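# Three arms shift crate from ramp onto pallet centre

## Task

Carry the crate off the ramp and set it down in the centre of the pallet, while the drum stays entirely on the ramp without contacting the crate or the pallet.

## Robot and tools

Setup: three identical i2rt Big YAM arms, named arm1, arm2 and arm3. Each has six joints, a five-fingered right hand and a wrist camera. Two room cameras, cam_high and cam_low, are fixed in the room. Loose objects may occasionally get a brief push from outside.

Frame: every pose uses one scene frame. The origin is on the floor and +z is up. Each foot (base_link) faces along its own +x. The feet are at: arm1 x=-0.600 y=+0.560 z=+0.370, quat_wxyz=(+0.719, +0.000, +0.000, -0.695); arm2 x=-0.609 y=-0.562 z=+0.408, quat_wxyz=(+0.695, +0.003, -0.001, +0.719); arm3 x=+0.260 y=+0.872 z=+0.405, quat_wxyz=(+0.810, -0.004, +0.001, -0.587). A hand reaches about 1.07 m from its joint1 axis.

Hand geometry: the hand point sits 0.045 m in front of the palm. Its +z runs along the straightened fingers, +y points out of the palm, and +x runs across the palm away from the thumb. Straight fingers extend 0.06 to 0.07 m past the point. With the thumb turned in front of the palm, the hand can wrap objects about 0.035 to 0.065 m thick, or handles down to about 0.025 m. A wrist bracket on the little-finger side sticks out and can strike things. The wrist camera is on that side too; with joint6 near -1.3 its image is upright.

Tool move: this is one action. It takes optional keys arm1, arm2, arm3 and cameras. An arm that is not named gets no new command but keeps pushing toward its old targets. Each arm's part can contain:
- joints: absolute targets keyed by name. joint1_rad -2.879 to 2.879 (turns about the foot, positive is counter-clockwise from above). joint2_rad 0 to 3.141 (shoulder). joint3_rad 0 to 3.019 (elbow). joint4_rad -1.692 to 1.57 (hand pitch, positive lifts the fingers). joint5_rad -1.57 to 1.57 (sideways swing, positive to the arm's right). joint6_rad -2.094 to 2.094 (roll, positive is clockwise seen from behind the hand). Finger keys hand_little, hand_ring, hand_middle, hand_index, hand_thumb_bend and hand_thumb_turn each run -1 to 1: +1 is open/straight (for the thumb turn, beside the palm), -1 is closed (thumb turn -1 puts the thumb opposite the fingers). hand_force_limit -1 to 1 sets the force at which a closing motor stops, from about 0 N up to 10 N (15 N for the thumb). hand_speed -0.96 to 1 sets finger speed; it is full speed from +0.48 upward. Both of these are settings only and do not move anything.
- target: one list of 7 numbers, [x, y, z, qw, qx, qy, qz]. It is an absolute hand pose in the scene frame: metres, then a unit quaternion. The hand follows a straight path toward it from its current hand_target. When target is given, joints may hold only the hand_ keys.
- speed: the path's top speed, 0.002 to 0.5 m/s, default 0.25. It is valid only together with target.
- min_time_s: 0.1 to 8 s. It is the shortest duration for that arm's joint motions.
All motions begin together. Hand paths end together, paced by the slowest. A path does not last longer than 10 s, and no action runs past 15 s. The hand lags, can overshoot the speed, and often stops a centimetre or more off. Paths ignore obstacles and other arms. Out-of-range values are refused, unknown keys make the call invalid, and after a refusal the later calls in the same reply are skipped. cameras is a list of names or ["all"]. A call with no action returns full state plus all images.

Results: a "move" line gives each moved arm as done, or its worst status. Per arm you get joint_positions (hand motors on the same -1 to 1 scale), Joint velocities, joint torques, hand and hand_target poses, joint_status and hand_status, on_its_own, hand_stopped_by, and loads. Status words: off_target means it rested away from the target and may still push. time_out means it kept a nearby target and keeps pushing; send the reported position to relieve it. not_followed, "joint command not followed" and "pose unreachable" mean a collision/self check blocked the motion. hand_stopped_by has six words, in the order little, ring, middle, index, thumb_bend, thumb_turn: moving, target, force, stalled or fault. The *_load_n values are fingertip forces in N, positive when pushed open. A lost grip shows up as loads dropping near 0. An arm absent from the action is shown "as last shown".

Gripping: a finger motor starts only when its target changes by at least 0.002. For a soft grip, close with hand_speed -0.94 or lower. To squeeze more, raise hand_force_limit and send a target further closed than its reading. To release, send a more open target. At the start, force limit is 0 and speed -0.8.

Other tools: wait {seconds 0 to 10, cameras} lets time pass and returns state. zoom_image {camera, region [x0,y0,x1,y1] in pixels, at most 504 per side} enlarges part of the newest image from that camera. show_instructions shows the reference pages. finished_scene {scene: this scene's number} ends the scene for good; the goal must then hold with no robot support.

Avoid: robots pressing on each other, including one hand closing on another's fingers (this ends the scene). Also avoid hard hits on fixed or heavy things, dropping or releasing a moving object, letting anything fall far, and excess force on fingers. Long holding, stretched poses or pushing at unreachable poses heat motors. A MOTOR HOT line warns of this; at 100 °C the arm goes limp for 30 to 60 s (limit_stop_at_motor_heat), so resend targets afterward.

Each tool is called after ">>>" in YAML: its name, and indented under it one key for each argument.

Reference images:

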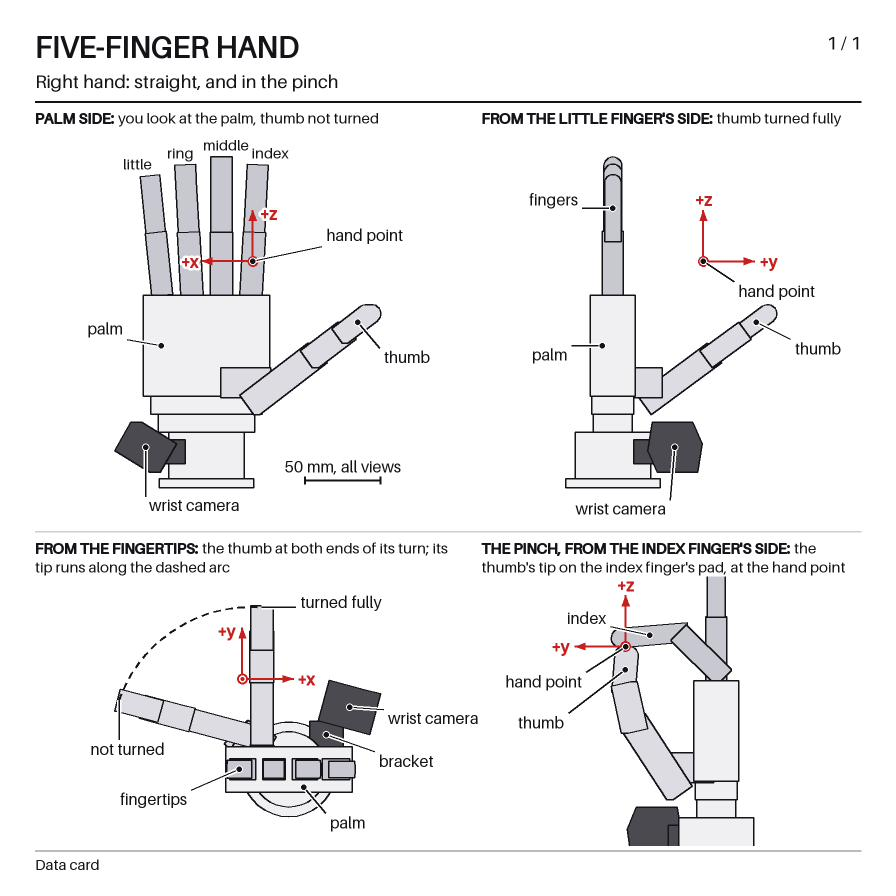

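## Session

>>> move:
  cameras: ["all"]

Scene clock: 0.00 s.
Joint torques (N m): no reading
Motor temperatures (°C): arm1=[18 21 23 17 15 15] | arm2=[16 20 21 18 14 19] | arm3=[16 21 26 17 15 17]
Heat: arm1: hottest joint3_rad 23 °C; arm2: hottest joint3_rad 21 °C; arm3: hottest joint3_rad 26 °C.
Joint velocities: within noise
arm1.joint_positions: joint1_rad=-0.088 joint2_rad=+0.572 joint3_rad=+1.379 joint4_rad=-1.436 joint5_rad=-0.295 joint6_rad=-1.129 hand_little=+1.000 hand_ring=+1.000 hand_middle=+1.000 hand_index=+1.000 hand_thumb_turn=+1.000 hand_thumb_bend=+1.000 hand_force_limit=+0.000 hand_speed=-0.800
arm1.joint_status: not commanded
arm1.hand_stopped_by: target,target,target,target,target,target
arm1.little_load_n: 0.0
arm1.ring_load_n: 0.0
arm1.middle_load_n: 0.0
arm1.index_load_n: 0.0
arm1.thumb_bend_load_n: 0.0
arm1.thumb_turn_load_n: 0.0
arm1.hand: x=-0.5935 y=+0.3664 z=+0.8355 quat_wxyz=(+0.141, +0.509, -0.723, +0.445) (m; scene frame)
arm1.hand_target: x=-0.5935 y=+0.3665 z=+0.8466 quat_wxyz=(+0.149, +0.508, -0.716, +0.455) (m; scene frame)
arm1.hand_status: not commanded
arm2.joint_positions: joint1_rad=-0.633 joint2_rad=+0.637 joint3_rad=+1.373 joint4_rad=-1.156 joint5_rad=+0.274 joint6_rad=-1.235 hand_little=+1.000 hand_ring=+1.000 hand_middle=+1.000 hand_index=+1.000 hand_thumb_turn=+1.000 hand_thumb_bend=+1.000 hand_force_limit=+0.000 hand_speed=-0.800
arm2.joint_status: not commanded
arm2.hand_stopped_by: target,target,target,target,target,target
arm2.little_load_n: 0.0
arm2.ring_load_n: 0.0
arm2.middle_load_n: 0.0
arm2.index_load_n: 0.0
arm2.thumb_bend_load_n: 0.0
arm2.thumb_turn_load_n: 0.0
arm2.hand: x=-0.3867 y=-0.4155 z=+0.9291 quat_wxyz=(-0.239, +0.813, +0.188, +0.497) (m; scene frame)
arm2.hand_target: x=-0.3878 y=-0.4173 z=+0.9401 quat_wxyz=(-0.246, +0.807, +0.184, +0.505) (m; scene frame)
arm2.hand_status: not commanded
arm3.joint_positions: joint1_rad=-0.807 joint2_rad=+0.573 joint3_rad=+1.388 joint4_rad=-1.527 joint5_rad=+0.275 joint6_rad=-1.335 hand_little=+1.000 hand_ring=+1.000 hand_middle=+1.000 hand_index=+1.000 hand_thumb_turn=+1.000 hand_thumb_bend=+1.000 hand_force_limit=+0.000 hand_speed=-0.800
arm3.joint_status: not commanded
arm3.hand_stopped_by: target,target,target,target,target,target
arm3.little_load_n: 0.0
arm3.ring_load_n: 0.0
arm3.middle_load_n: 0.0
arm3.index_load_n: 0.0
arm3.thumb_bend_load_n: 0.0
arm3.thumb_turn_load_n: 0.0
arm3.hand: x=+0.0969 y=+0.7813 z=+0.8831 quat_wxyz=(+0.406, +0.317, -0.843, +0.155) (m; scene frame)
arm3.hand_target: x=+0.0973 y=+0.7821 z=+0.8912 quat_wxyz=(+0.414, +0.314, -0.839, +0.161) (m; scene frame)
arm3.hand_status: not commanded
pictures: arm1_cam_wrist, arm2_cam_wrist, arm3_cam_wrist, cam_high, cam_low
Images, in order (width x height): arm1_cam_wrist 896x504, arm2_cam_wrist 896x504, arm3_cam_wrist 896x504, cam_high 896x504, cam_low 896x504.

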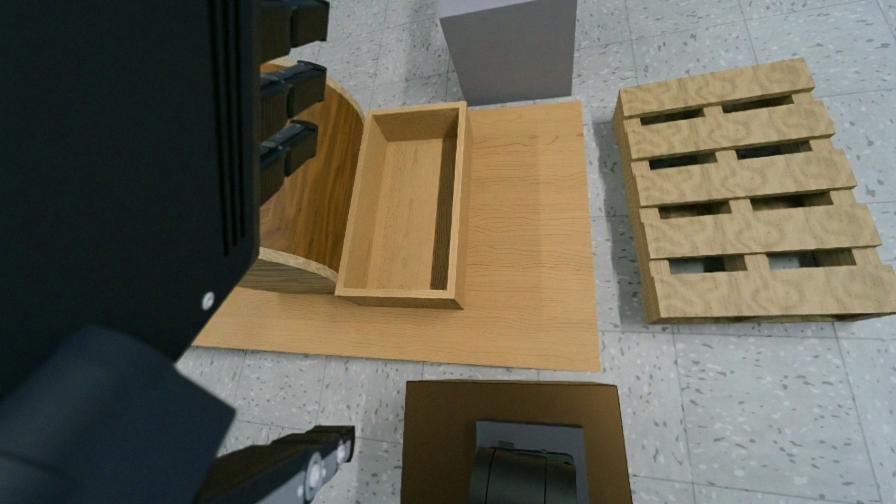

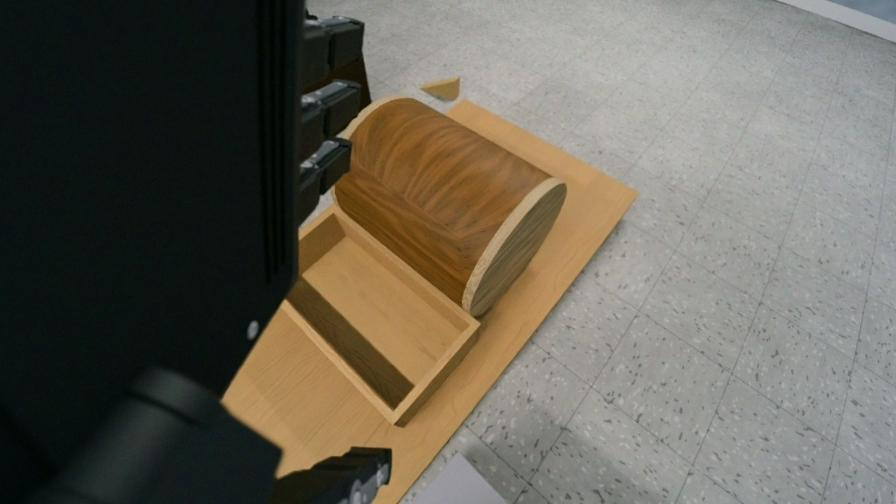

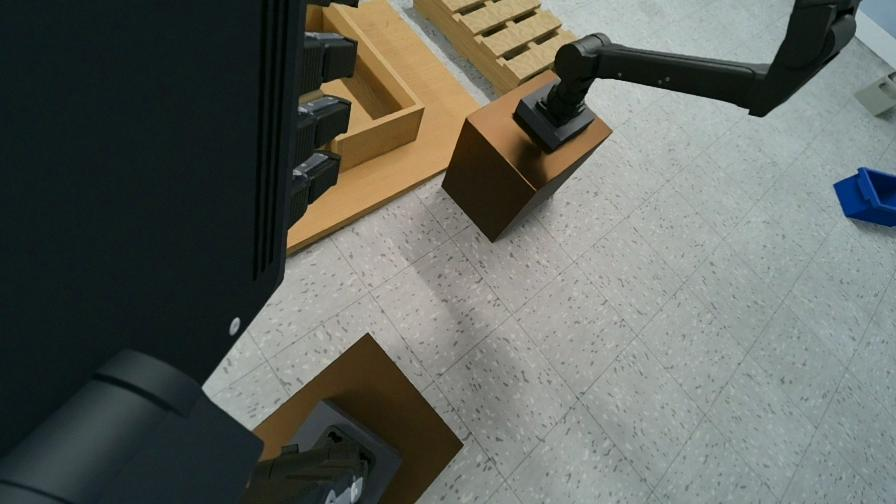

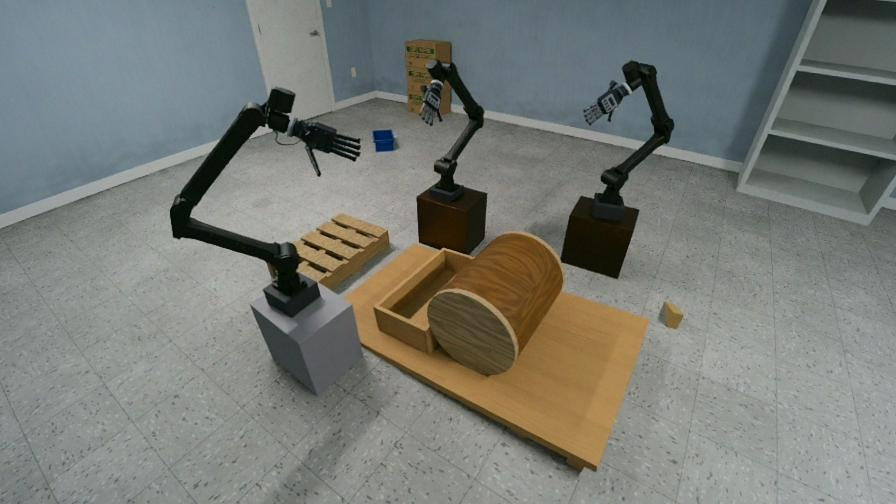

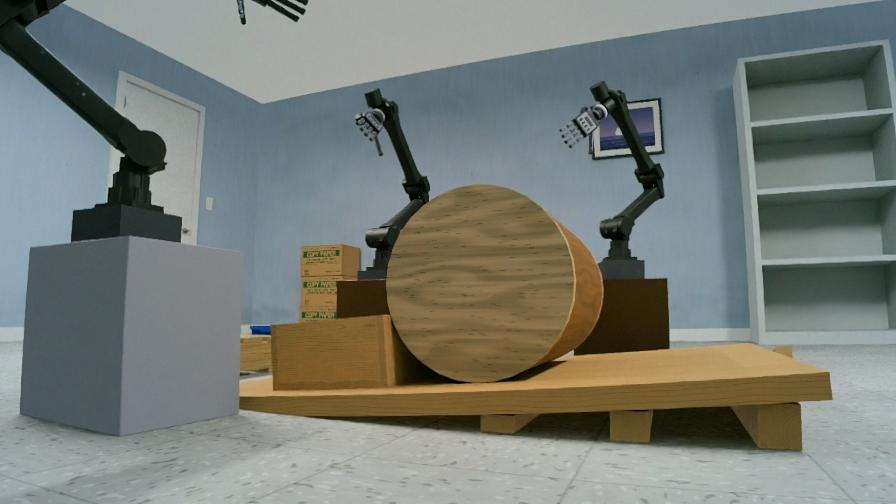

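>>> zoom_image:
  camera: "cam_high"
  region: [580, 260, 720, 360]

>>> zoom_image:
  camera: "arm2_cam_wrist"
  region: [380, 60, 520, 140]

Scaled by 3.600 from the camera's 896x504 image, which has a finer 1280x720 frame.

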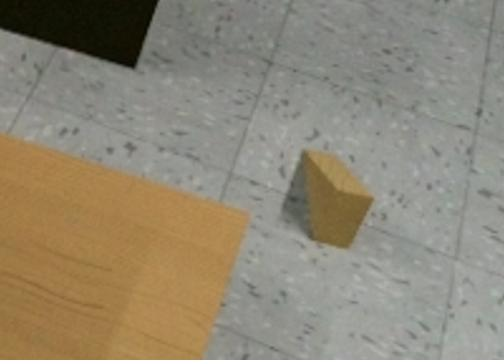

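Scaled by 3.600 from the camera's 896x504 image, which has a finer 1280x720 frame.

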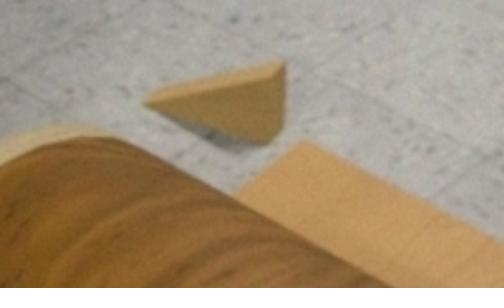

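>>> move:
  arm3: {"target": [0.52, 0.42, 0.36, 0, 0, 1, 0], "speed": 0.4, "joints": {"hand_little": 0.6, "hand_ring": 0.6, "hand_middle": 0.6, "hand_index": 0.6, "hand_thumb_turn": -1.0, "hand_thumb_bend": 1.0, "hand_speed": 0}}
  arm1: {"target": [-0.30, 0.36, 0.50, 0, 0, 0.9336, -0.3584], "speed": 0.4, "joints": {"hand_little": 0.5, "hand_ring": 0.5, "hand_middle": 0.5, "hand_index": 0.5, "hand_thumb_turn": -1.0, "hand_thumb_bend": 1.0, "hand_speed": 0}}
  arm2: {"target": [-0.34, -0.40, 0.50, -0.3584, 0.9336, 0, 0], "speed": 0.4, "joints": {"hand_little": 0.5, "hand_ring": 0.5, "hand_middle": 0.5, "hand_index": 0.5, "hand_thumb_turn": -1.0, "hand_thumb_bend": 1.0, "hand_speed": 0}}
  cameras: ["arm1_cam_wrist", "arm2_cam_wrist", "arm3_cam_wrist", "cam_high"]

Scene clock: 59.67 s.
Joint torques (N m): arm1=[-0.21 -3.6 7.71 0.85 0.57 0.03] | arm2=[-0.56 -2.78 8.14 1.03 -0.43 -0.19] | arm3=[1.9 -15.21 8.38 0.12 -0.02 0.13]
Motor temperatures (°C): arm1=[18 21 26 18 15 15] | arm2=[16 20 30 18 14 19] | arm3=[16 21 29 17 15 17]
Heat: arm1: hottest joint3_rad 26 °C; arm2: hottest joint3_rad 30 °C; arm3: hottest joint3_rad 29 °C.
move: arm1 done; arm2 done; arm3 off_target
Joint velocities: within noise
arm1.joint_positions: joint1_rad=+1.125 joint2_rad=+1.070 joint3_rad=+0.775 joint4_rad=-0.952 joint5_rad=+0.661 joint6_rad=+1.044 hand_little=+0.500 hand_ring=+0.500 hand_middle=+0.500 hand_index=+0.500 hand_thumb_turn=-1.000 hand_thumb_bend=+1.000 hand_force_limit=+0.000 hand_speed=+0.000
arm1.joint_status: all done
arm1.hand_stopped_by: target,target,target,target,target,target
arm1.little_load_n: 0.0
arm1.ring_load_n: 0.0
arm1.middle_load_n: 0.0
arm1.index_load_n: 0.0
arm1.thumb_bend_load_n: 0.0
arm1.thumb_turn_load_n: 0.0
arm1.hand: x=-0.3085 y=+0.3604 z=+0.4983 quat_wxyz=(+0.009, +0.002, -0.935, +0.354) (m; scene frame)
arm1.hand_target: x=-0.3002 y=+0.3602 z=+0.5000 quat_wxyz=(+0.000, +0.000, -0.934, +0.358) (m; scene frame)
arm1.hand_status: done (0.009 m and 1.2 deg from the pose sent, 0.446 m and 66.9 deg at the start)
arm2.joint_positions: joint1_rad=-1.343 joint2_rad=+1.175 joint3_rad=+0.765 joint4_rad=-0.930 joint5_rad=-0.696 joint6_rad=-1.219 hand_little=+0.500 hand_ring=+0.500 hand_middle=+0.500 hand_index=+0.500 hand_thumb_turn=-1.000 hand_thumb_bend=+1.000 hand_force_limit=+0.000 hand_speed=+0.000
arm2.joint_status: all done
arm2.hand_stopped_by: target,target,target,target,target,target
arm2.little_load_n: 0.0
arm2.ring_load_n: 0.0
arm2.middle_load_n: 0.0
arm2.index_load_n: 0.0
arm2.thumb_bend_load_n: 0.0
arm2.thumb_turn_load_n: 0.0
arm2.hand: x=-0.3436 y=-0.3996 z=+0.5048 quat_wxyz=(-0.358, +0.934, -0.003, -0.001) (m; scene frame)
arm2.hand_target: x=-0.3401 y=-0.4000 z=+0.5001 quat_wxyz=(-0.358, +0.934, +0.000, +0.000) (m; scene frame)
arm2.hand_status: done (0.006 m and 0.3 deg from the pose sent, 0.432 m and 64.8 deg at the start)
arm3.joint_positions: joint1_rad=+0.089 joint2_rad=+2.018 joint3_rad=+1.378 joint4_rad=-0.965 joint5_rad=-0.008 joint6_rad=+0.409 hand_little=+0.600 hand_ring=+0.600 hand_middle=+0.600 hand_index=+0.600 hand_thumb_turn=-1.000 hand_thumb_bend=+1.000 hand_force_limit=+0.000 hand_speed=+0.000
arm3.joint_status: all done
arm3.hand_stopped_by: target,target,target,target,target,target
arm3.little_load_n: 0.0
arm3.ring_load_n: 0.0
arm3.middle_load_n: 0.0
arm3.index_load_n: 0.0
arm3.thumb_bend_load_n: 0.0
arm3.thumb_turn_load_n: 0.0
arm3.hand: x=+0.5056 y=+0.4326 z=+0.3544 quat_wxyz=(+0.007, -0.002, -1.000, -0.015) (m; scene frame)
arm3.hand_target: x=+0.5199 y=+0.4205 z=+0.3605 quat_wxyz=(+0.000, +0.000, -1.000, +0.000) (m; scene frame)
arm3.hand_status: off_target (0.020 m and 1.9 deg from the pose sent, 0.764 m and 65.1 deg at the start; pose on its path clipped on 24 of 93 steps)
pictures: arm1_cam_wrist, arm2_cam_wrist, arm3_cam_wrist, cam_high
Images, in order (width x height): arm1_cam_wrist 896x504, arm2_cam_wrist 896x504, arm3_cam_wrist 896x504, cam_high 896x504.

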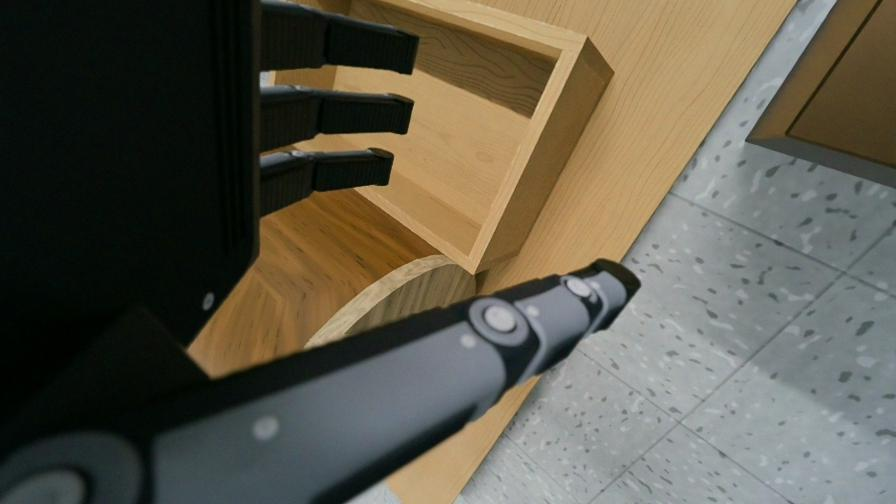

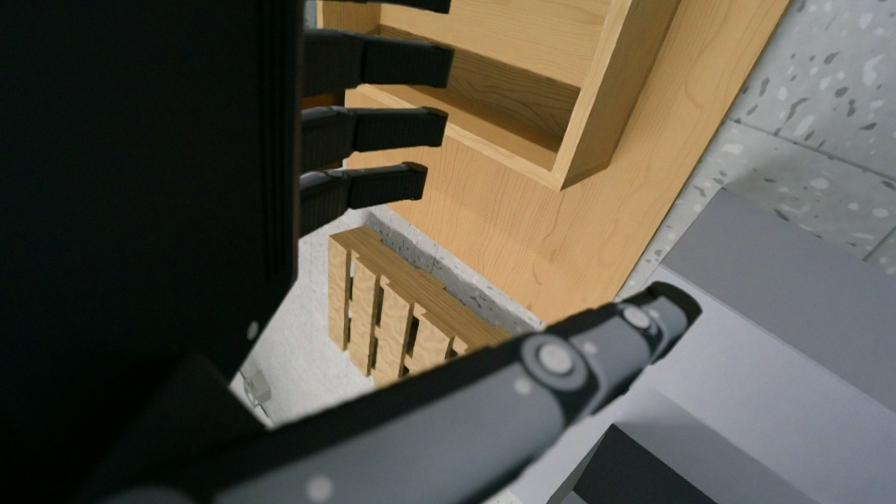

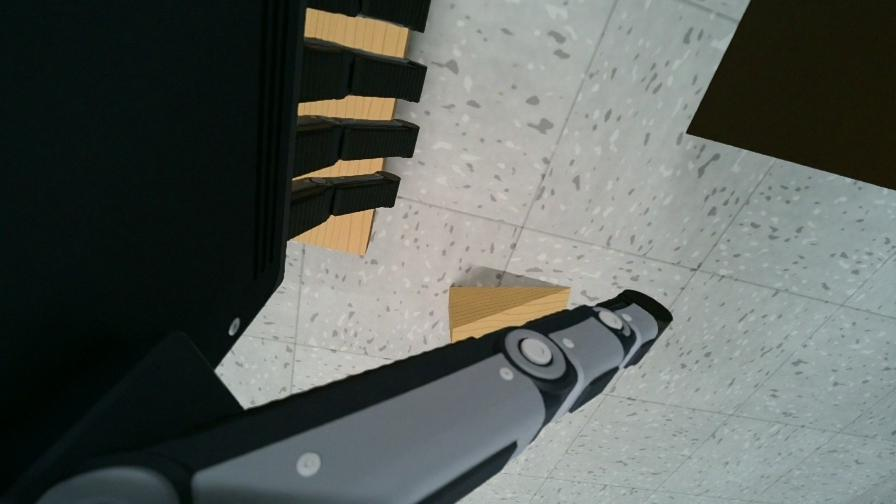

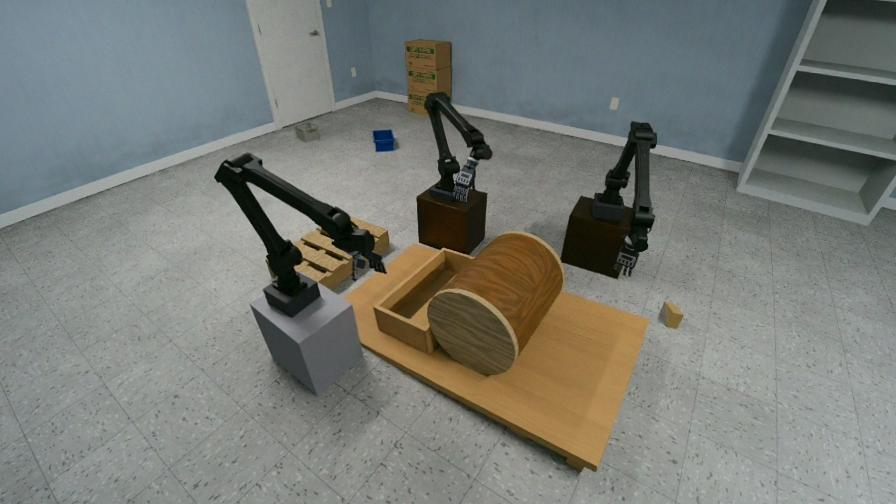

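>>> move:
  arm3: {"target": [0.56, 0.36, 0.36, 0, 0, 1, 0], "speed": 0.3}
  cameras: ["arm3_cam_wrist"]

>>> zoom_image:
  camera: "arm3_cam_wrist"
  region: [380, 180, 660, 400]

Scene clock: 64.80 s.
Joint torques (N m): arm1=[-0.15 -3.31 7.69 0.95 0.56 0.03] | arm2=[-0.56 -2.84 8.13 1.05 -0.43 -0.19] | arm3=[1.73 -16.79 9.24 -0.38 -0.01 0.13]
Motor temperatures (°C): arm1=[18 21 27 18 16 15] | arm2=[16 20 29 18 14 19] | arm3=[16 22 29 17 15 17]
Heat: arm1: hottest joint3_rad 27 °C; arm2: hottest joint3_rad 29 °C; arm3: hottest joint3_rad 29 °C.
move: arm3 off_target
Joint velocities: within noise
arm1, arm2: as last shown
arm2.thumb_turn_load_n: -0.5
arm3.joint_positions: joint1_rad=+0.110 joint2_rad=+2.168 joint3_rad=+1.656 joint4_rad=-1.074 joint5_rad=-0.008 joint6_rad=+0.428 hand_little=+0.600 hand_ring=+0.600 hand_middle=+0.600 hand_index=+0.600 hand_thumb_turn=-1.000 hand_thumb_bend=+1.000 hand_force_limit=+0.000 hand_speed=+0.000
arm3.joint_status: not commanded
arm3.hand_stopped_by: target,target,target,target,target,target
arm3.little_load_n: 0.0
arm3.ring_load_n: 0.0
arm3.middle_load_n: 0.0
arm3.index_load_n: 0.0
arm3.thumb_bend_load_n: -0.5
arm3.thumb_turn_load_n: 0.0
arm3.hand: x=+0.5476 y=+0.3683 z=+0.3572 quat_wxyz=(+0.003, -0.001, -1.000, -0.006) (m; scene frame)
arm3.hand_target: x=+0.5599 y=+0.3605 z=+0.3603 quat_wxyz=(+0.000, +0.000, -1.000, +0.000) (m; scene frame)
arm3.hand_status: off_target (0.015 m and 0.8 deg from the pose sent, 0.091 m and 1.9 deg at the start)
pictures: arm3_cam_wrist
Images, in order (width x height): arm3_cam_wrist 896x504.

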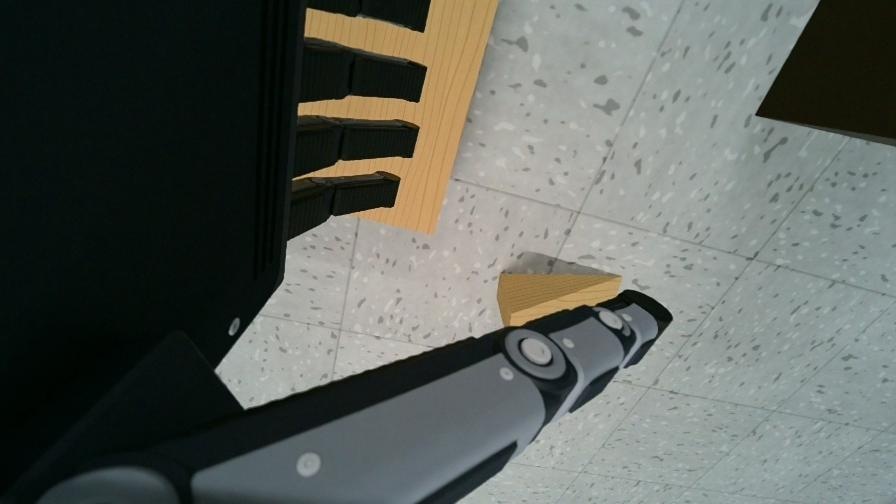

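Scaled by 1.800 from the camera's 896x504 image, which has a finer 1280x720 frame.

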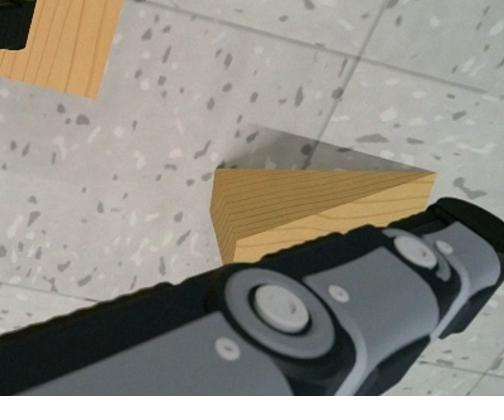

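>>> move:
  arm3: {"target": [0.82, 0.48, 0.27, 0, -0.7826, 0.6225, 0], "speed": 0.35}
  cameras: ["arm3_cam_wrist"]

Scene clock: 144.97 s.
Joint torques (N m): arm1=[-0.32 -3.9 7.75 0.88 0.57 0.03] | arm2=[-0.56 -2.84 8.12 1.03 -0.43 -0.2] | arm3=[0.97 -20.95 9.95 -0.54 0.08 -0.06]
Motor temperatures (°C): arm1=[18 21 31 18 16 15] | arm2=[16 20 28 18 15 19] | arm3=[16 27 34 17 15 17]
Heat: arm1: hottest joint3_rad 31 °C; arm2: hottest joint3_rad 28 °C; arm3: hottest joint3_rad 34 °C.
move: arm3 done
Joint velocities: within noise
arm1, arm2: as last shown
arm2.thumb_turn_load_n: 0.0
arm3.joint_positions: joint1_rad=+0.672 joint2_rad=+2.604 joint3_rad=+2.257 joint4_rad=-1.230 joint5_rad=-0.008 joint6_rad=-0.794 hand_little=+0.600 hand_ring=+0.600 hand_middle=+0.600 hand_index=+0.600 hand_thumb_turn=-1.000 hand_thumb_bend=+1.000 hand_force_limit=+0.000 hand_speed=+0.000
arm3.joint_status: not commanded
arm3.hand_stopped_by: target,target,target,target,target,target
arm3.little_load_n: 0.0
arm3.ring_load_n: 0.0
arm3.middle_load_n: 0.0
arm3.index_load_n: 0.0
arm3.thumb_bend_load_n: 0.0
arm3.thumb_turn_load_n: 0.0
arm3.hand: x=+0.8113 y=+0.4834 z=+0.2715 quat_wxyz=(+0.001, +0.778, -0.628, -0.005) (m; scene frame)
arm3.hand_target: x=+0.8196 y=+0.4802 z=+0.2700 quat_wxyz=(+0.000, +0.783, -0.623, +0.001) (m; scene frame)
arm3.hand_status: done (0.009 m and 1.0 deg from the pose sent, 0.307 m and 103.1 deg at the start)
pictures: arm3_cam_wrist
Images, in order (width x height): arm3_cam_wrist 896x504.

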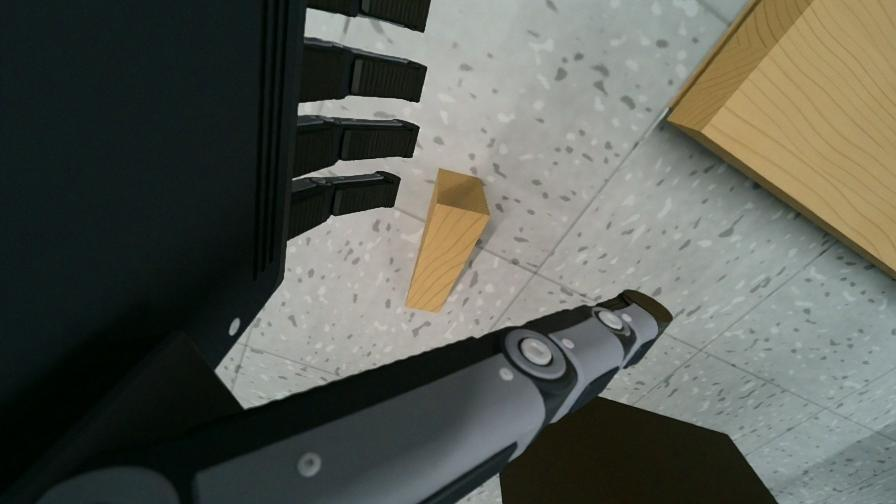

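>>> move:
  arm3: {"target": [0.785, 0.562, 0.20, 0, -0.7826, 0.6225, 0], "speed": 0.3, "joints": {"hand_little": 1, "hand_ring": 1, "hand_middle": 1, "hand_index": 1, "hand_speed": 0}}

>>> move:
  arm3: {"target": [0.780, 0.562, 0.112, 0, -0.7826, 0.6225, 0], "speed": 0.15}
  cameras: ["arm3_cam_wrist", "cam_high"]

Scene clock: 181.30 s.
Joint torques (N m): arm1=[-0.26 -3.49 7.8 0.9 0.57 0.05] | arm2=[-0.56 -2.84 8.12 1.02 -0.43 -0.2] | arm3=[0.79 -21.36 5.45 0.42 0.15 0.14]
Motor temperatures (°C): arm1=[18 21 32 18 16 15] | arm2=[16 20 28 18 15 19] | arm3=[16 28 34 17 15 17]
Heat: arm1: hottest joint3_rad 32 °C; arm2: hottest joint3_rad 28 °C; arm3: hottest joint3_rad 34 °C.
move: arm3 done
Joint velocities: within noise
arm1, arm2: as last shown
arm2.thumb_turn_load_n: -0.5
arm3.joint_positions: joint1_rad=+0.750 joint2_rad=+2.535 joint3_rad=+1.881 joint4_rad=-0.933 joint5_rad=-0.010 joint6_rad=-0.742 hand_little=+1.000 hand_ring=+1.000 hand_middle=+1.000 hand_index=+1.000 hand_thumb_turn=-1.000 hand_thumb_bend=+1.000 hand_force_limit=+0.000 hand_speed=+0.000
arm3.joint_status: all done
arm3.hand_stopped_by: target,target,target,target,target,target
arm3.little_load_n: 0.0
arm3.ring_load_n: 0.0
arm3.middle_load_n: 0.0
arm3.index_load_n: 0.0
arm3.thumb_bend_load_n: -0.5
arm3.thumb_turn_load_n: 0.0
arm3.hand: x=+0.7798 y=+0.5638 z=+0.1944 quat_wxyz=(+0.001, +0.786, -0.618, -0.010) (m; scene frame)
arm3.hand_target: x=+0.7849 y=+0.5619 z=+0.2000 quat_wxyz=(+0.000, +0.783, -0.623, +0.000) (m; scene frame)
arm3.hand_status: done (0.008 m and 1.3 deg from the pose sent, 0.110 m and 1.0 deg at the start)
pictures: none

Scene clock: 182.87 s.
Joint torques (N m): arm1=[-0.5 -3.84 7.69 0.9 0.57 0.05] | arm2=[-0.56 -2.78 8.12 1.02 -0.43 -0.19] | arm3=[0.56 -20.48 7.39 0.32 0.15 0.11]
Motor temperatures (°C): arm1=[18 21 32 18 16 15] | arm2=[16 20 28 18 15 19] | arm3=[16 28 34 17 15 17]
Heat: arm1: hottest joint3_rad 32 °C; arm2: hottest joint3_rad 28 °C; arm3: hottest joint3_rad 34 °C.
move: arm3 off_target
Joint velocities: within noise
arm1, arm2: as last shown
arm2.thumb_turn_load_n: 0.0
arm3.joint_positions: joint1_rad=+0.750 joint2_rad=+2.680 joint3_rad=+1.899 joint4_rad=-0.825 joint5_rad=-0.010 joint6_rad=-0.742 hand_little=+1.000 hand_ring=+1.000 hand_middle=+1.000 hand_index=+1.000 hand_thumb_turn=-1.000 hand_thumb_bend=+1.000 hand_force_limit=+0.000 hand_speed=+0.000
arm3.joint_status: not commanded
arm3.hand_stopped_by: target,target,target,target,target,target
arm3.little_load_n: 0.0
arm3.ring_load_n: 0.0
arm3.middle_load_n: 0.0
arm3.index_load_n: 0.0
arm3.thumb_bend_load_n: 0.0
arm3.thumb_turn_load_n: 0.0
arm3.hand: x=+0.7639 y=+0.5718 z=+0.1069 quat_wxyz=(+0.003, +0.786, -0.618, -0.019) (m; scene frame)
arm3.hand_target: x=+0.7796 y=+0.5620 z=+0.1125 quat_wxyz=(+0.000, +0.783, -0.623, +0.000) (m; scene frame)
arm3.hand_status: off_target (0.019 m and 2.3 deg from the pose sent, 0.082 m and 1.3 deg at the start)
pictures: arm3_cam_wrist, cam_high
Images, in order (width x height): arm3_cam_wrist 896x504, cam_high 896x504.

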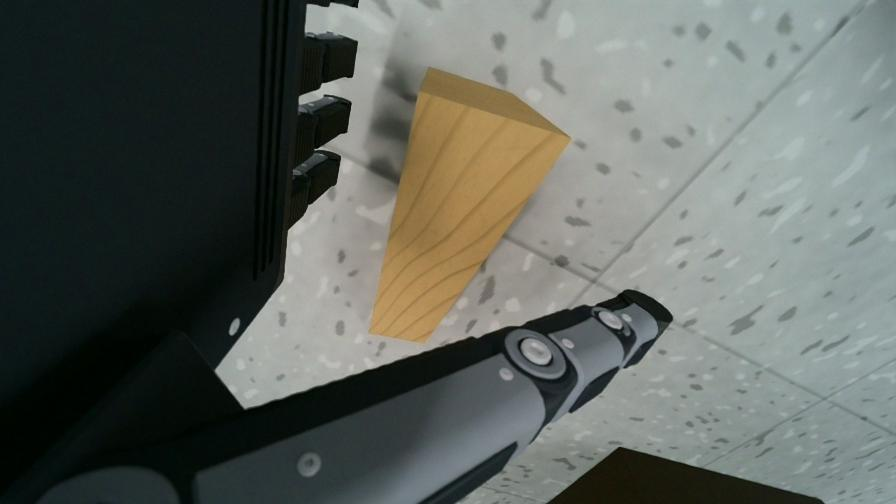

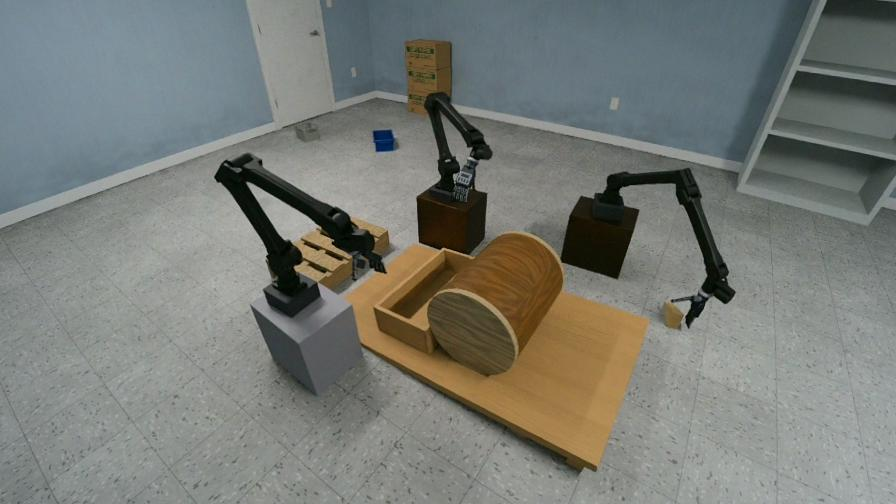

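>>> move:
  arm3: {"target": [0.665, 0.540, 0.112, 0, -0.7826, 0.6225, 0], "speed": 0.12}
  cameras: ["arm3_cam_wrist"]

Scene clock: 189.97 s.
Joint torques (N m): arm1=[-0.09 -3.84 7.76 0.8 0.58 0.03] | arm2=[-0.56 -2.78 8.14 1.03 -0.43 -0.19] | arm3=[-0.32 -19.49 3.62 0.42 0.17 -0.07]
Motor temperatures (°C): arm1=[18 21 32 18 16 15] | arm2=[16 20 28 18 15 19] | arm3=[16 29 34 17 15 17]
Heat: arm1: hottest joint3_rad 32 °C; arm2: hottest joint3_rad 28 °C; arm3: hottest joint3_rad 34 °C.
move: arm3 off_target
Joint velocities: within noise
arm1, arm2: as last shown
arm2.index_load_n: 0.5
arm3.joint_positions: joint1_rad=+0.633 joint2_rad=+2.548 joint3_rad=+1.562 joint4_rad=-0.605 joint5_rad=-0.010 joint6_rad=-0.850 hand_little=+1.000 hand_ring=+1.000 hand_middle=+1.000 hand_index=+1.000 hand_thumb_turn=-1.000 hand_thumb_bend=+1.000 hand_force_limit=+0.000 hand_speed=+0.000
arm3.joint_status: not commanded
arm3.hand_stopped_by: target,target,target,target,target,target
arm3.little_load_n: 0.0
arm3.ring_load_n: 0.0
arm3.middle_load_n: 0.0
arm3.index_load_n: 0.0
arm3.thumb_bend_load_n: 0.0
arm3.thumb_turn_load_n: 0.0
arm3.hand: x=+0.6634 y=+0.5507 z=+0.1046 quat_wxyz=(+0.000, +0.783, -0.622, -0.011) (m; scene frame)
arm3.hand_target: x=+0.6648 y=+0.5401 z=+0.1119 quat_wxyz=(+0.000, +0.783, -0.623, +0.000) (m; scene frame)
arm3.hand_status: off_target (0.013 m and 1.3 deg from the pose sent, 0.104 m and 2.3 deg at the start)
pictures: arm3_cam_wrist
Images, in order (width x height): arm3_cam_wrist 896x504.

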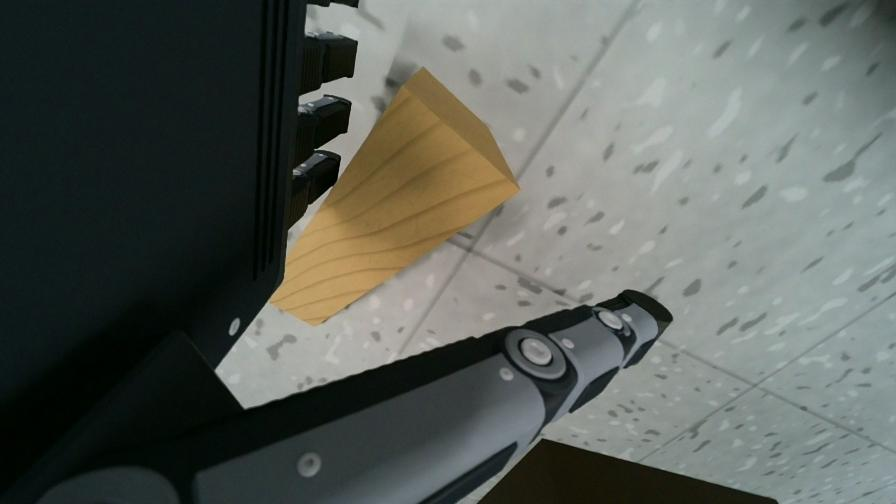

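>>> move:
  arm3: {"target": [0.70, 0.55, 0.27, 0, -0.7826, 0.6225, 0], "speed": 0.3}
  cameras: ["arm3_cam_wrist"]

>>> zoom_image:
  camera: "arm3_cam_wrist"
  region: [280, 100, 600, 380]

Scene clock: 240.10 s.
Joint torques (N m): arm1=[-0.26 -3.84 7.76 0.91 0.57 0.03] | arm2=[-0.56 -2.78 8.14 1.03 -0.43 -0.19] | arm3=[1.73 -17.61 7.31 -0.4 0.15 0.11]
Motor temperatures (°C): arm1=[18 21 32 18 17 15] | arm2=[16 20 28 18 15 19] | arm3=[16 29 30 17 15 17]
Heat: arm1: hottest joint3_rad 32 °C; arm2: hottest joint3_rad 28 °C; arm3: hottest joint3_rad 30 °C.
move: arm3 done
Joint velocities: within noise
arm1, arm2: as last shown
arm2.index_load_n: 0.0
arm3.joint_positions: joint1_rad=+0.652 joint2_rad=+2.249 joint3_rad=+1.540 joint4_rad=-0.862 joint5_rad=-0.010 joint6_rad=-0.828 hand_little=+1.000 hand_ring=+1.000 hand_middle=+1.000 hand_index=+1.000 hand_thumb_turn=-1.000 hand_thumb_bend=+1.000 hand_force_limit=+0.000 hand_speed=+0.000
arm3.joint_status: not commanded
arm3.hand_stopped_by: target,target,target,target,target,target
arm3.little_load_n: 0.0
arm3.ring_load_n: 0.0
arm3.middle_load_n: 0.0
arm3.index_load_n: 0.0
arm3.thumb_bend_load_n: 0.0
arm3.thumb_turn_load_n: 0.0
arm3.hand: x=+0.6898 y=+0.5484 z=+0.2694 quat_wxyz=(+0.000, +0.782, -0.623, -0.002) (m; scene frame)
arm3.hand_target: x=+0.6998 y=+0.5501 z=+0.2701 quat_wxyz=(+0.000, +0.783, -0.622, +0.000) (m; scene frame)
arm3.hand_status: done (0.010 m and 0.2 deg from the pose sent, 0.169 m and 1.3 deg at the start)
pictures: arm3_cam_wrist
Images, in order (width x height): arm3_cam_wrist 896x504.

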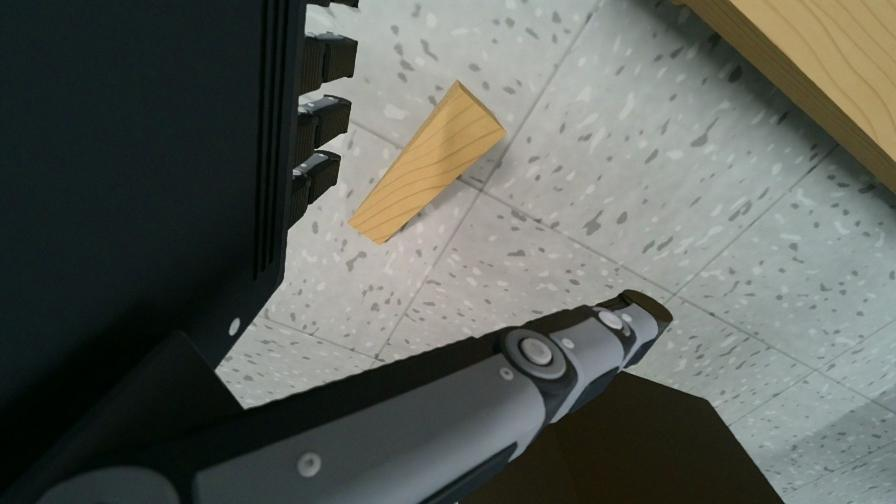

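Scaled by 1.575 from the camera's 896x504 image, which has a finer 1280x720 frame.

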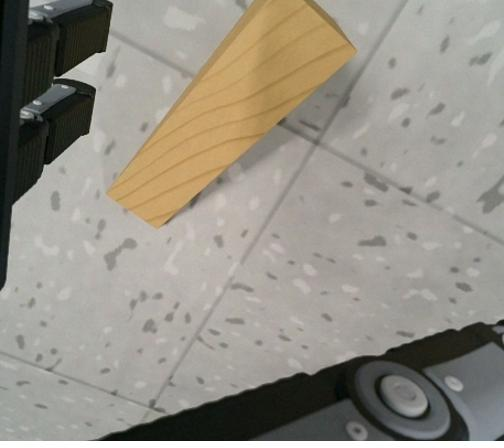

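>>> move:
  arm3: {"target": [0.693, 0.574, 0.20, 0.273, -0.567, 0.700, -0.338], "speed": 0.4, "joints": {"hand_little": 0.6, "hand_ring": 0.6, "hand_middle": 0.6, "hand_index": 0.6, "hand_speed": 0}}
  cameras: ["arm3_cam_wrist"]

Scene clock: 338.40 s.
Joint torques (N m): arm1=[-0.21 -3.43 7.72 0.88 0.58 0.04] | arm2=[-0.62 -2.84 8.12 1.06 -0.43 -0.19] | arm3=[-0.21 -13.04 2.39 2.09 -0.12 0.12]
Motor temperatures (°C): arm1=[18 21 33 18 17 15] | arm2=[16 20 28 18 16 19] | arm3=[16 29 30 17 15 17]
Heat: arm1: hottest joint3_rad 33 °C; arm2: hottest joint3_rad 28 °C; arm3: hottest joint3_rad 30 °C.
move: arm3 done
Joint velocities: within noise
arm1, arm2: as last shown
arm3.joint_positions: joint1_rad=+0.500 joint2_rad=+2.219 joint3_rad=+0.864 joint4_rad=+0.604 joint5_rad=-0.434 joint6_rad=-0.374 hand_little=+0.600 hand_ring=+0.600 hand_middle=+0.600 hand_index=+0.600 hand_thumb_turn=-1.000 hand_thumb_bend=+1.000 hand_force_limit=+0.000 hand_speed=+0.000
arm3.joint_status: all done
arm3.hand_stopped_by: target,target,target,target,target,target
arm3.little_load_n: 0.0
arm3.ring_load_n: -0.5
arm3.middle_load_n: 0.0
arm3.index_load_n: 0.0
arm3.thumb_bend_load_n: 0.0
arm3.thumb_turn_load_n: 0.0
arm3.hand: x=+0.6979 y=+0.5777 z=+0.2041 quat_wxyz=(-0.274, +0.575, -0.693, +0.336) (m; scene frame)
arm3.hand_target: x=+0.6931 y=+0.5740 z=+0.2001 quat_wxyz=(-0.273, +0.567, -0.700, +0.338) (m; scene frame)
arm3.hand_status: done (0.007 m and 1.3 deg from the pose sent, 0.074 m and 57.0 deg at the start)
pictures: arm3_cam_wrist
Images, in order (width x height): arm3_cam_wrist 896x504.

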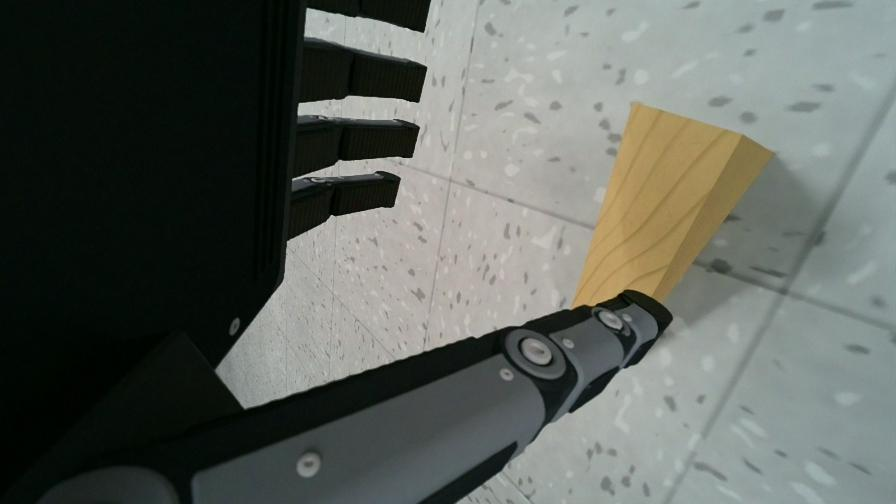

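>>> move:
  arm3: {"target": [0.684, 0.577, 0.12, 0.273, -0.567, 0.700, -0.338], "speed": 0.25}

>>> move:
  arm3: {"target": [0.684, 0.577, 0.066, 0.273, -0.567, 0.700, -0.338], "speed": 0.12}
  cameras: ["arm3_cam_wrist"]

Scene clock: 355.53 s.
Joint torques (N m): arm1=[-0.26 -3.43 7.71 0.87 0.57 0.03] | arm2=[-0.62 -2.78 8.13 1.03 -0.43 -0.18] | arm3=[-0.5 -14.15 2.11 2.06 -0.33 0.07]
Motor temperatures (°C): arm1=[18 21 33 18 17 15] | arm2=[16 20 29 18 16 19] | arm3=[16 30 30 17 15 17]
Heat: arm1: hottest joint3_rad 33 °C; arm2: hottest joint3_rad 29 °C; arm3: hottest joint2_rad 30 °C.
move: arm3 off_target
Joint velocities: within noise
arm1.joint_positions: joint1_rad=+1.125 joint2_rad=+1.070 joint3_rad=+0.775 joint4_rad=-0.952 joint5_rad=+0.661 joint6_rad=+1.044 hand_little=+0.500 hand_ring=+0.500 hand_middle=+0.500 hand_index=+0.500 hand_thumb_turn=-1.000 hand_thumb_bend=+1.000 hand_force_limit=+0.000 hand_speed=+0.000
arm1.joint_status: not commanded
arm1.hand_stopped_by: target,target,target,target,target,target
arm1.little_load_n: 0.0
arm1.ring_load_n: 0.0
arm1.middle_load_n: 0.0
arm1.index_load_n: 0.0
arm1.thumb_bend_load_n: 0.0
arm1.thumb_turn_load_n: 0.0
arm1.hand: x=-0.3085 y=+0.3604 z=+0.4983 quat_wxyz=(+0.009, +0.002, -0.935, +0.354) (m; scene frame)
arm1.hand_target: x=-0.3002 y=+0.3602 z=+0.5000 quat_wxyz=(+0.000, +0.000, -0.934, +0.358) (m; scene frame)
arm1.hand_status: not commanded
arm2.joint_positions: joint1_rad=-1.343 joint2_rad=+1.175 joint3_rad=+0.765 joint4_rad=-0.930 joint5_rad=-0.696 joint6_rad=-1.219 hand_little=+0.500 hand_ring=+0.500 hand_middle=+0.500 hand_index=+0.500 hand_thumb_turn=-1.000 hand_thumb_bend=+1.000 hand_force_limit=+0.000 hand_speed=+0.000
arm2.joint_status: not commanded
arm2.hand_stopped_by: target,target,target,target,target,target
arm2.little_load_n: 0.0
arm2.ring_load_n: 0.0
arm2.middle_load_n: 0.0
arm2.index_load_n: 0.0
arm2.thumb_bend_load_n: 0.0
arm2.thumb_turn_load_n: 0.0
arm2.hand: x=-0.3436 y=-0.3996 z=+0.5048 quat_wxyz=(-0.358, +0.934, -0.003, -0.001) (m; scene frame)
arm2.hand_target: x=-0.3401 y=-0.4000 z=+0.5001 quat_wxyz=(-0.358, +0.934, +0.000, +0.000) (m; scene frame)
arm2.hand_status: not commanded
arm3.joint_positions: joint1_rad=+0.496 joint2_rad=+2.459 joint3_rad=+0.923 joint4_rad=+0.761 joint5_rad=-0.435 joint6_rad=-0.374 hand_little=+0.600 hand_ring=+0.600 hand_middle=+0.600 hand_index=+0.600 hand_thumb_turn=-1.000 hand_thumb_bend=+1.000 hand_force_limit=+0.000 hand_speed=+0.000
arm3.joint_status: not commanded
arm3.hand_stopped_by: target,target,target,target,target,target
arm3.little_load_n: 0.0
arm3.ring_load_n: 0.0
arm3.middle_load_n: 0.0
arm3.index_load_n: 0.0
arm3.thumb_bend_load_n: 0.0
arm3.thumb_turn_load_n: 0.0
arm3.hand: x=+0.6815 y=+0.5891 z=+0.1174 quat_wxyz=(-0.272, +0.574, -0.700, +0.326) (m; scene frame)
arm3.hand_target: x=+0.6838 y=+0.5770 z=+0.1202 quat_wxyz=(-0.273, +0.567, -0.700, +0.338) (m; scene frame)
arm3.hand_status: off_target (0.013 m and 1.6 deg from the pose sent, 0.085 m and 1.2 deg at the start)
pictures: none

Scene clock: 356.80 s.
Joint torques (N m): arm1=[-0.56 -3.43 7.62 0.88 0.56 0] | arm2=[-0.62 -2.84 8.12 1.03 -0.43 -0.19] | arm3=[-0.38 -14.1 1.65 2.07 -0.26 0.08]
Motor temperatures (°C): arm1=[18 21 33 18 17 15] | arm2=[16 20 29 18 16 19] | arm3=[16 30 30 17 15 17]
Heat: arm1: hottest joint3_rad 33 °C; arm2: hottest joint3_rad 29 °C; arm3: hottest joint2_rad 30 °C.
move: arm3 done
Joint velocities: within noise
arm1, arm2: as last shown
arm2.ring_load_n: -0.5
arm3.joint_positions: joint1_rad=+0.496 joint2_rad=+2.607 joint3_rad=+1.015 joint4_rad=+0.824 joint5_rad=-0.436 joint6_rad=-0.374 hand_little=+0.600 hand_ring=+0.600 hand_middle=+0.600 hand_index=+0.600 hand_thumb_turn=-1.000 hand_thumb_bend=+1.000 hand_force_limit=+0.000 hand_speed=+0.000
arm3.joint_status: not commanded
arm3.hand_stopped_by: target,target,target,target,target,target
arm3.little_load_n: 0.0
arm3.ring_load_n: 0.0
arm3.middle_load_n: 0.0
arm3.index_load_n: -0.5
arm3.thumb_bend_load_n: 0.0
arm3.thumb_turn_load_n: 0.0
arm3.hand: x=+0.6840 y=+0.5863 z=+0.0668 quat_wxyz=(-0.273, +0.574, -0.698, +0.329) (m; scene frame)
arm3.hand_target: x=+0.6839 y=+0.5770 z=+0.0662 quat_wxyz=(-0.273, +0.567, -0.700, +0.338) (m; scene frame)
arm3.hand_status: done (0.009 m and 1.3 deg from the pose sent, 0.053 m and 1.6 deg at the start)
pictures: arm3_cam_wrist
Images, in order (width x height): arm3_cam_wrist 896x504.

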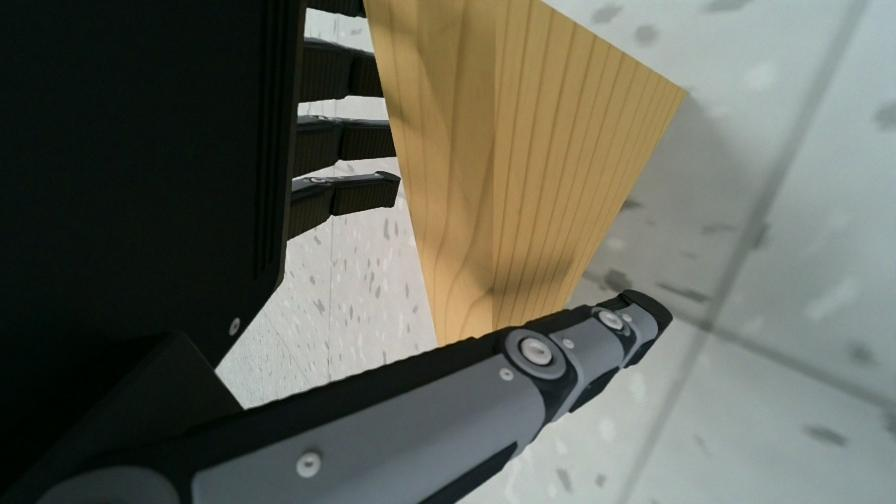

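>>> move:
  arm3: {"joints": {"hand_little": -0.1, "hand_ring": -0.1, "hand_middle": -0.1, "hand_index": -0.1, "hand_thumb_bend": 0.2, "hand_speed": -0.85, "hand_force_limit": -0.5}}
  cameras: ["arm3_cam_wrist"]

Scene clock: 367.60 s.
Joint torques (N m): arm1=[-0.5 -3.6 7.73 0.84 0.58 0.02] | arm2=[-0.44 -2.84 8.12 1.05 -0.43 -0.18] | arm3=[-0.38 -14.1 1.44 2 -0.25 0.08]
Motor temperatures (°C): arm1=[18 21 33 18 17 15] | arm2=[16 20 29 18 16 19] | arm3=[16 31 29 17 15 17]
Heat: arm1: hottest joint3_rad 33 °C; arm2: hottest joint3_rad 29 °C; arm3: hottest joint2_rad 31 °C.
move: arm3 off_target
Joint velocities: within noise
arm1, arm2: as last shown
arm3.joint_positions: joint1_rad=+0.496 joint2_rad=+2.607 joint3_rad=+1.017 joint4_rad=+0.826 joint5_rad=-0.436 joint6_rad=-0.374 hand_little=-0.066 hand_ring=+0.018 hand_middle=+0.073 hand_index=+0.060 hand_thumb_turn=-1.000 hand_thumb_bend=+0.725 hand_force_limit=-0.500 hand_speed=-0.850
arm3.joint_status: hand_little off_target (ended at -0.066, target -0.100); hand_ring off_target (ended at +0.018, target -0.100); hand_middle off_target (ended at +0.073, target -0.100); hand_index off_target (ended at +0.060, target -0.100); hand_thumb_bend off_target (ended at +0.725, target +0.200); the others done
arm3.hand_stopped_by: force,force,force,force,force,target
arm3.little_load_n: 2.5
arm3.ring_load_n: 1.5
arm3.middle_load_n: 0.5
arm3.index_load_n: 6.0
arm3.thumb_bend_load_n: 9.5
arm3.thumb_turn_load_n: -0.5
arm3.hand: x=+0.6855 y=+0.5849 z=+0.0674 quat_wxyz=(-0.273, +0.574, -0.697, +0.331) (m; scene frame)
arm3.hand_target: x=+0.6839 y=+0.5771 z=+0.0662 quat_wxyz=(-0.273, +0.567, -0.700, +0.338) (m; scene frame)
arm3.hand_status: not commanded
pictures: arm3_cam_wrist
Images, in order (width x height): arm3_cam_wrist 896x504.

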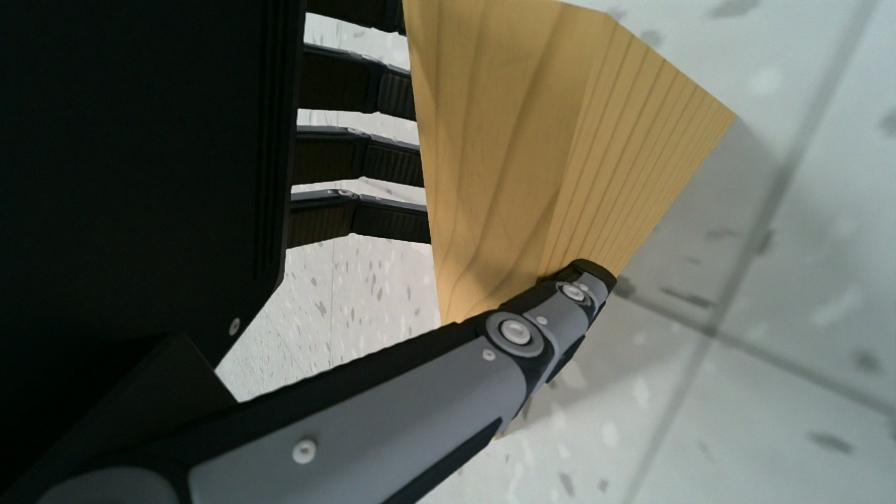

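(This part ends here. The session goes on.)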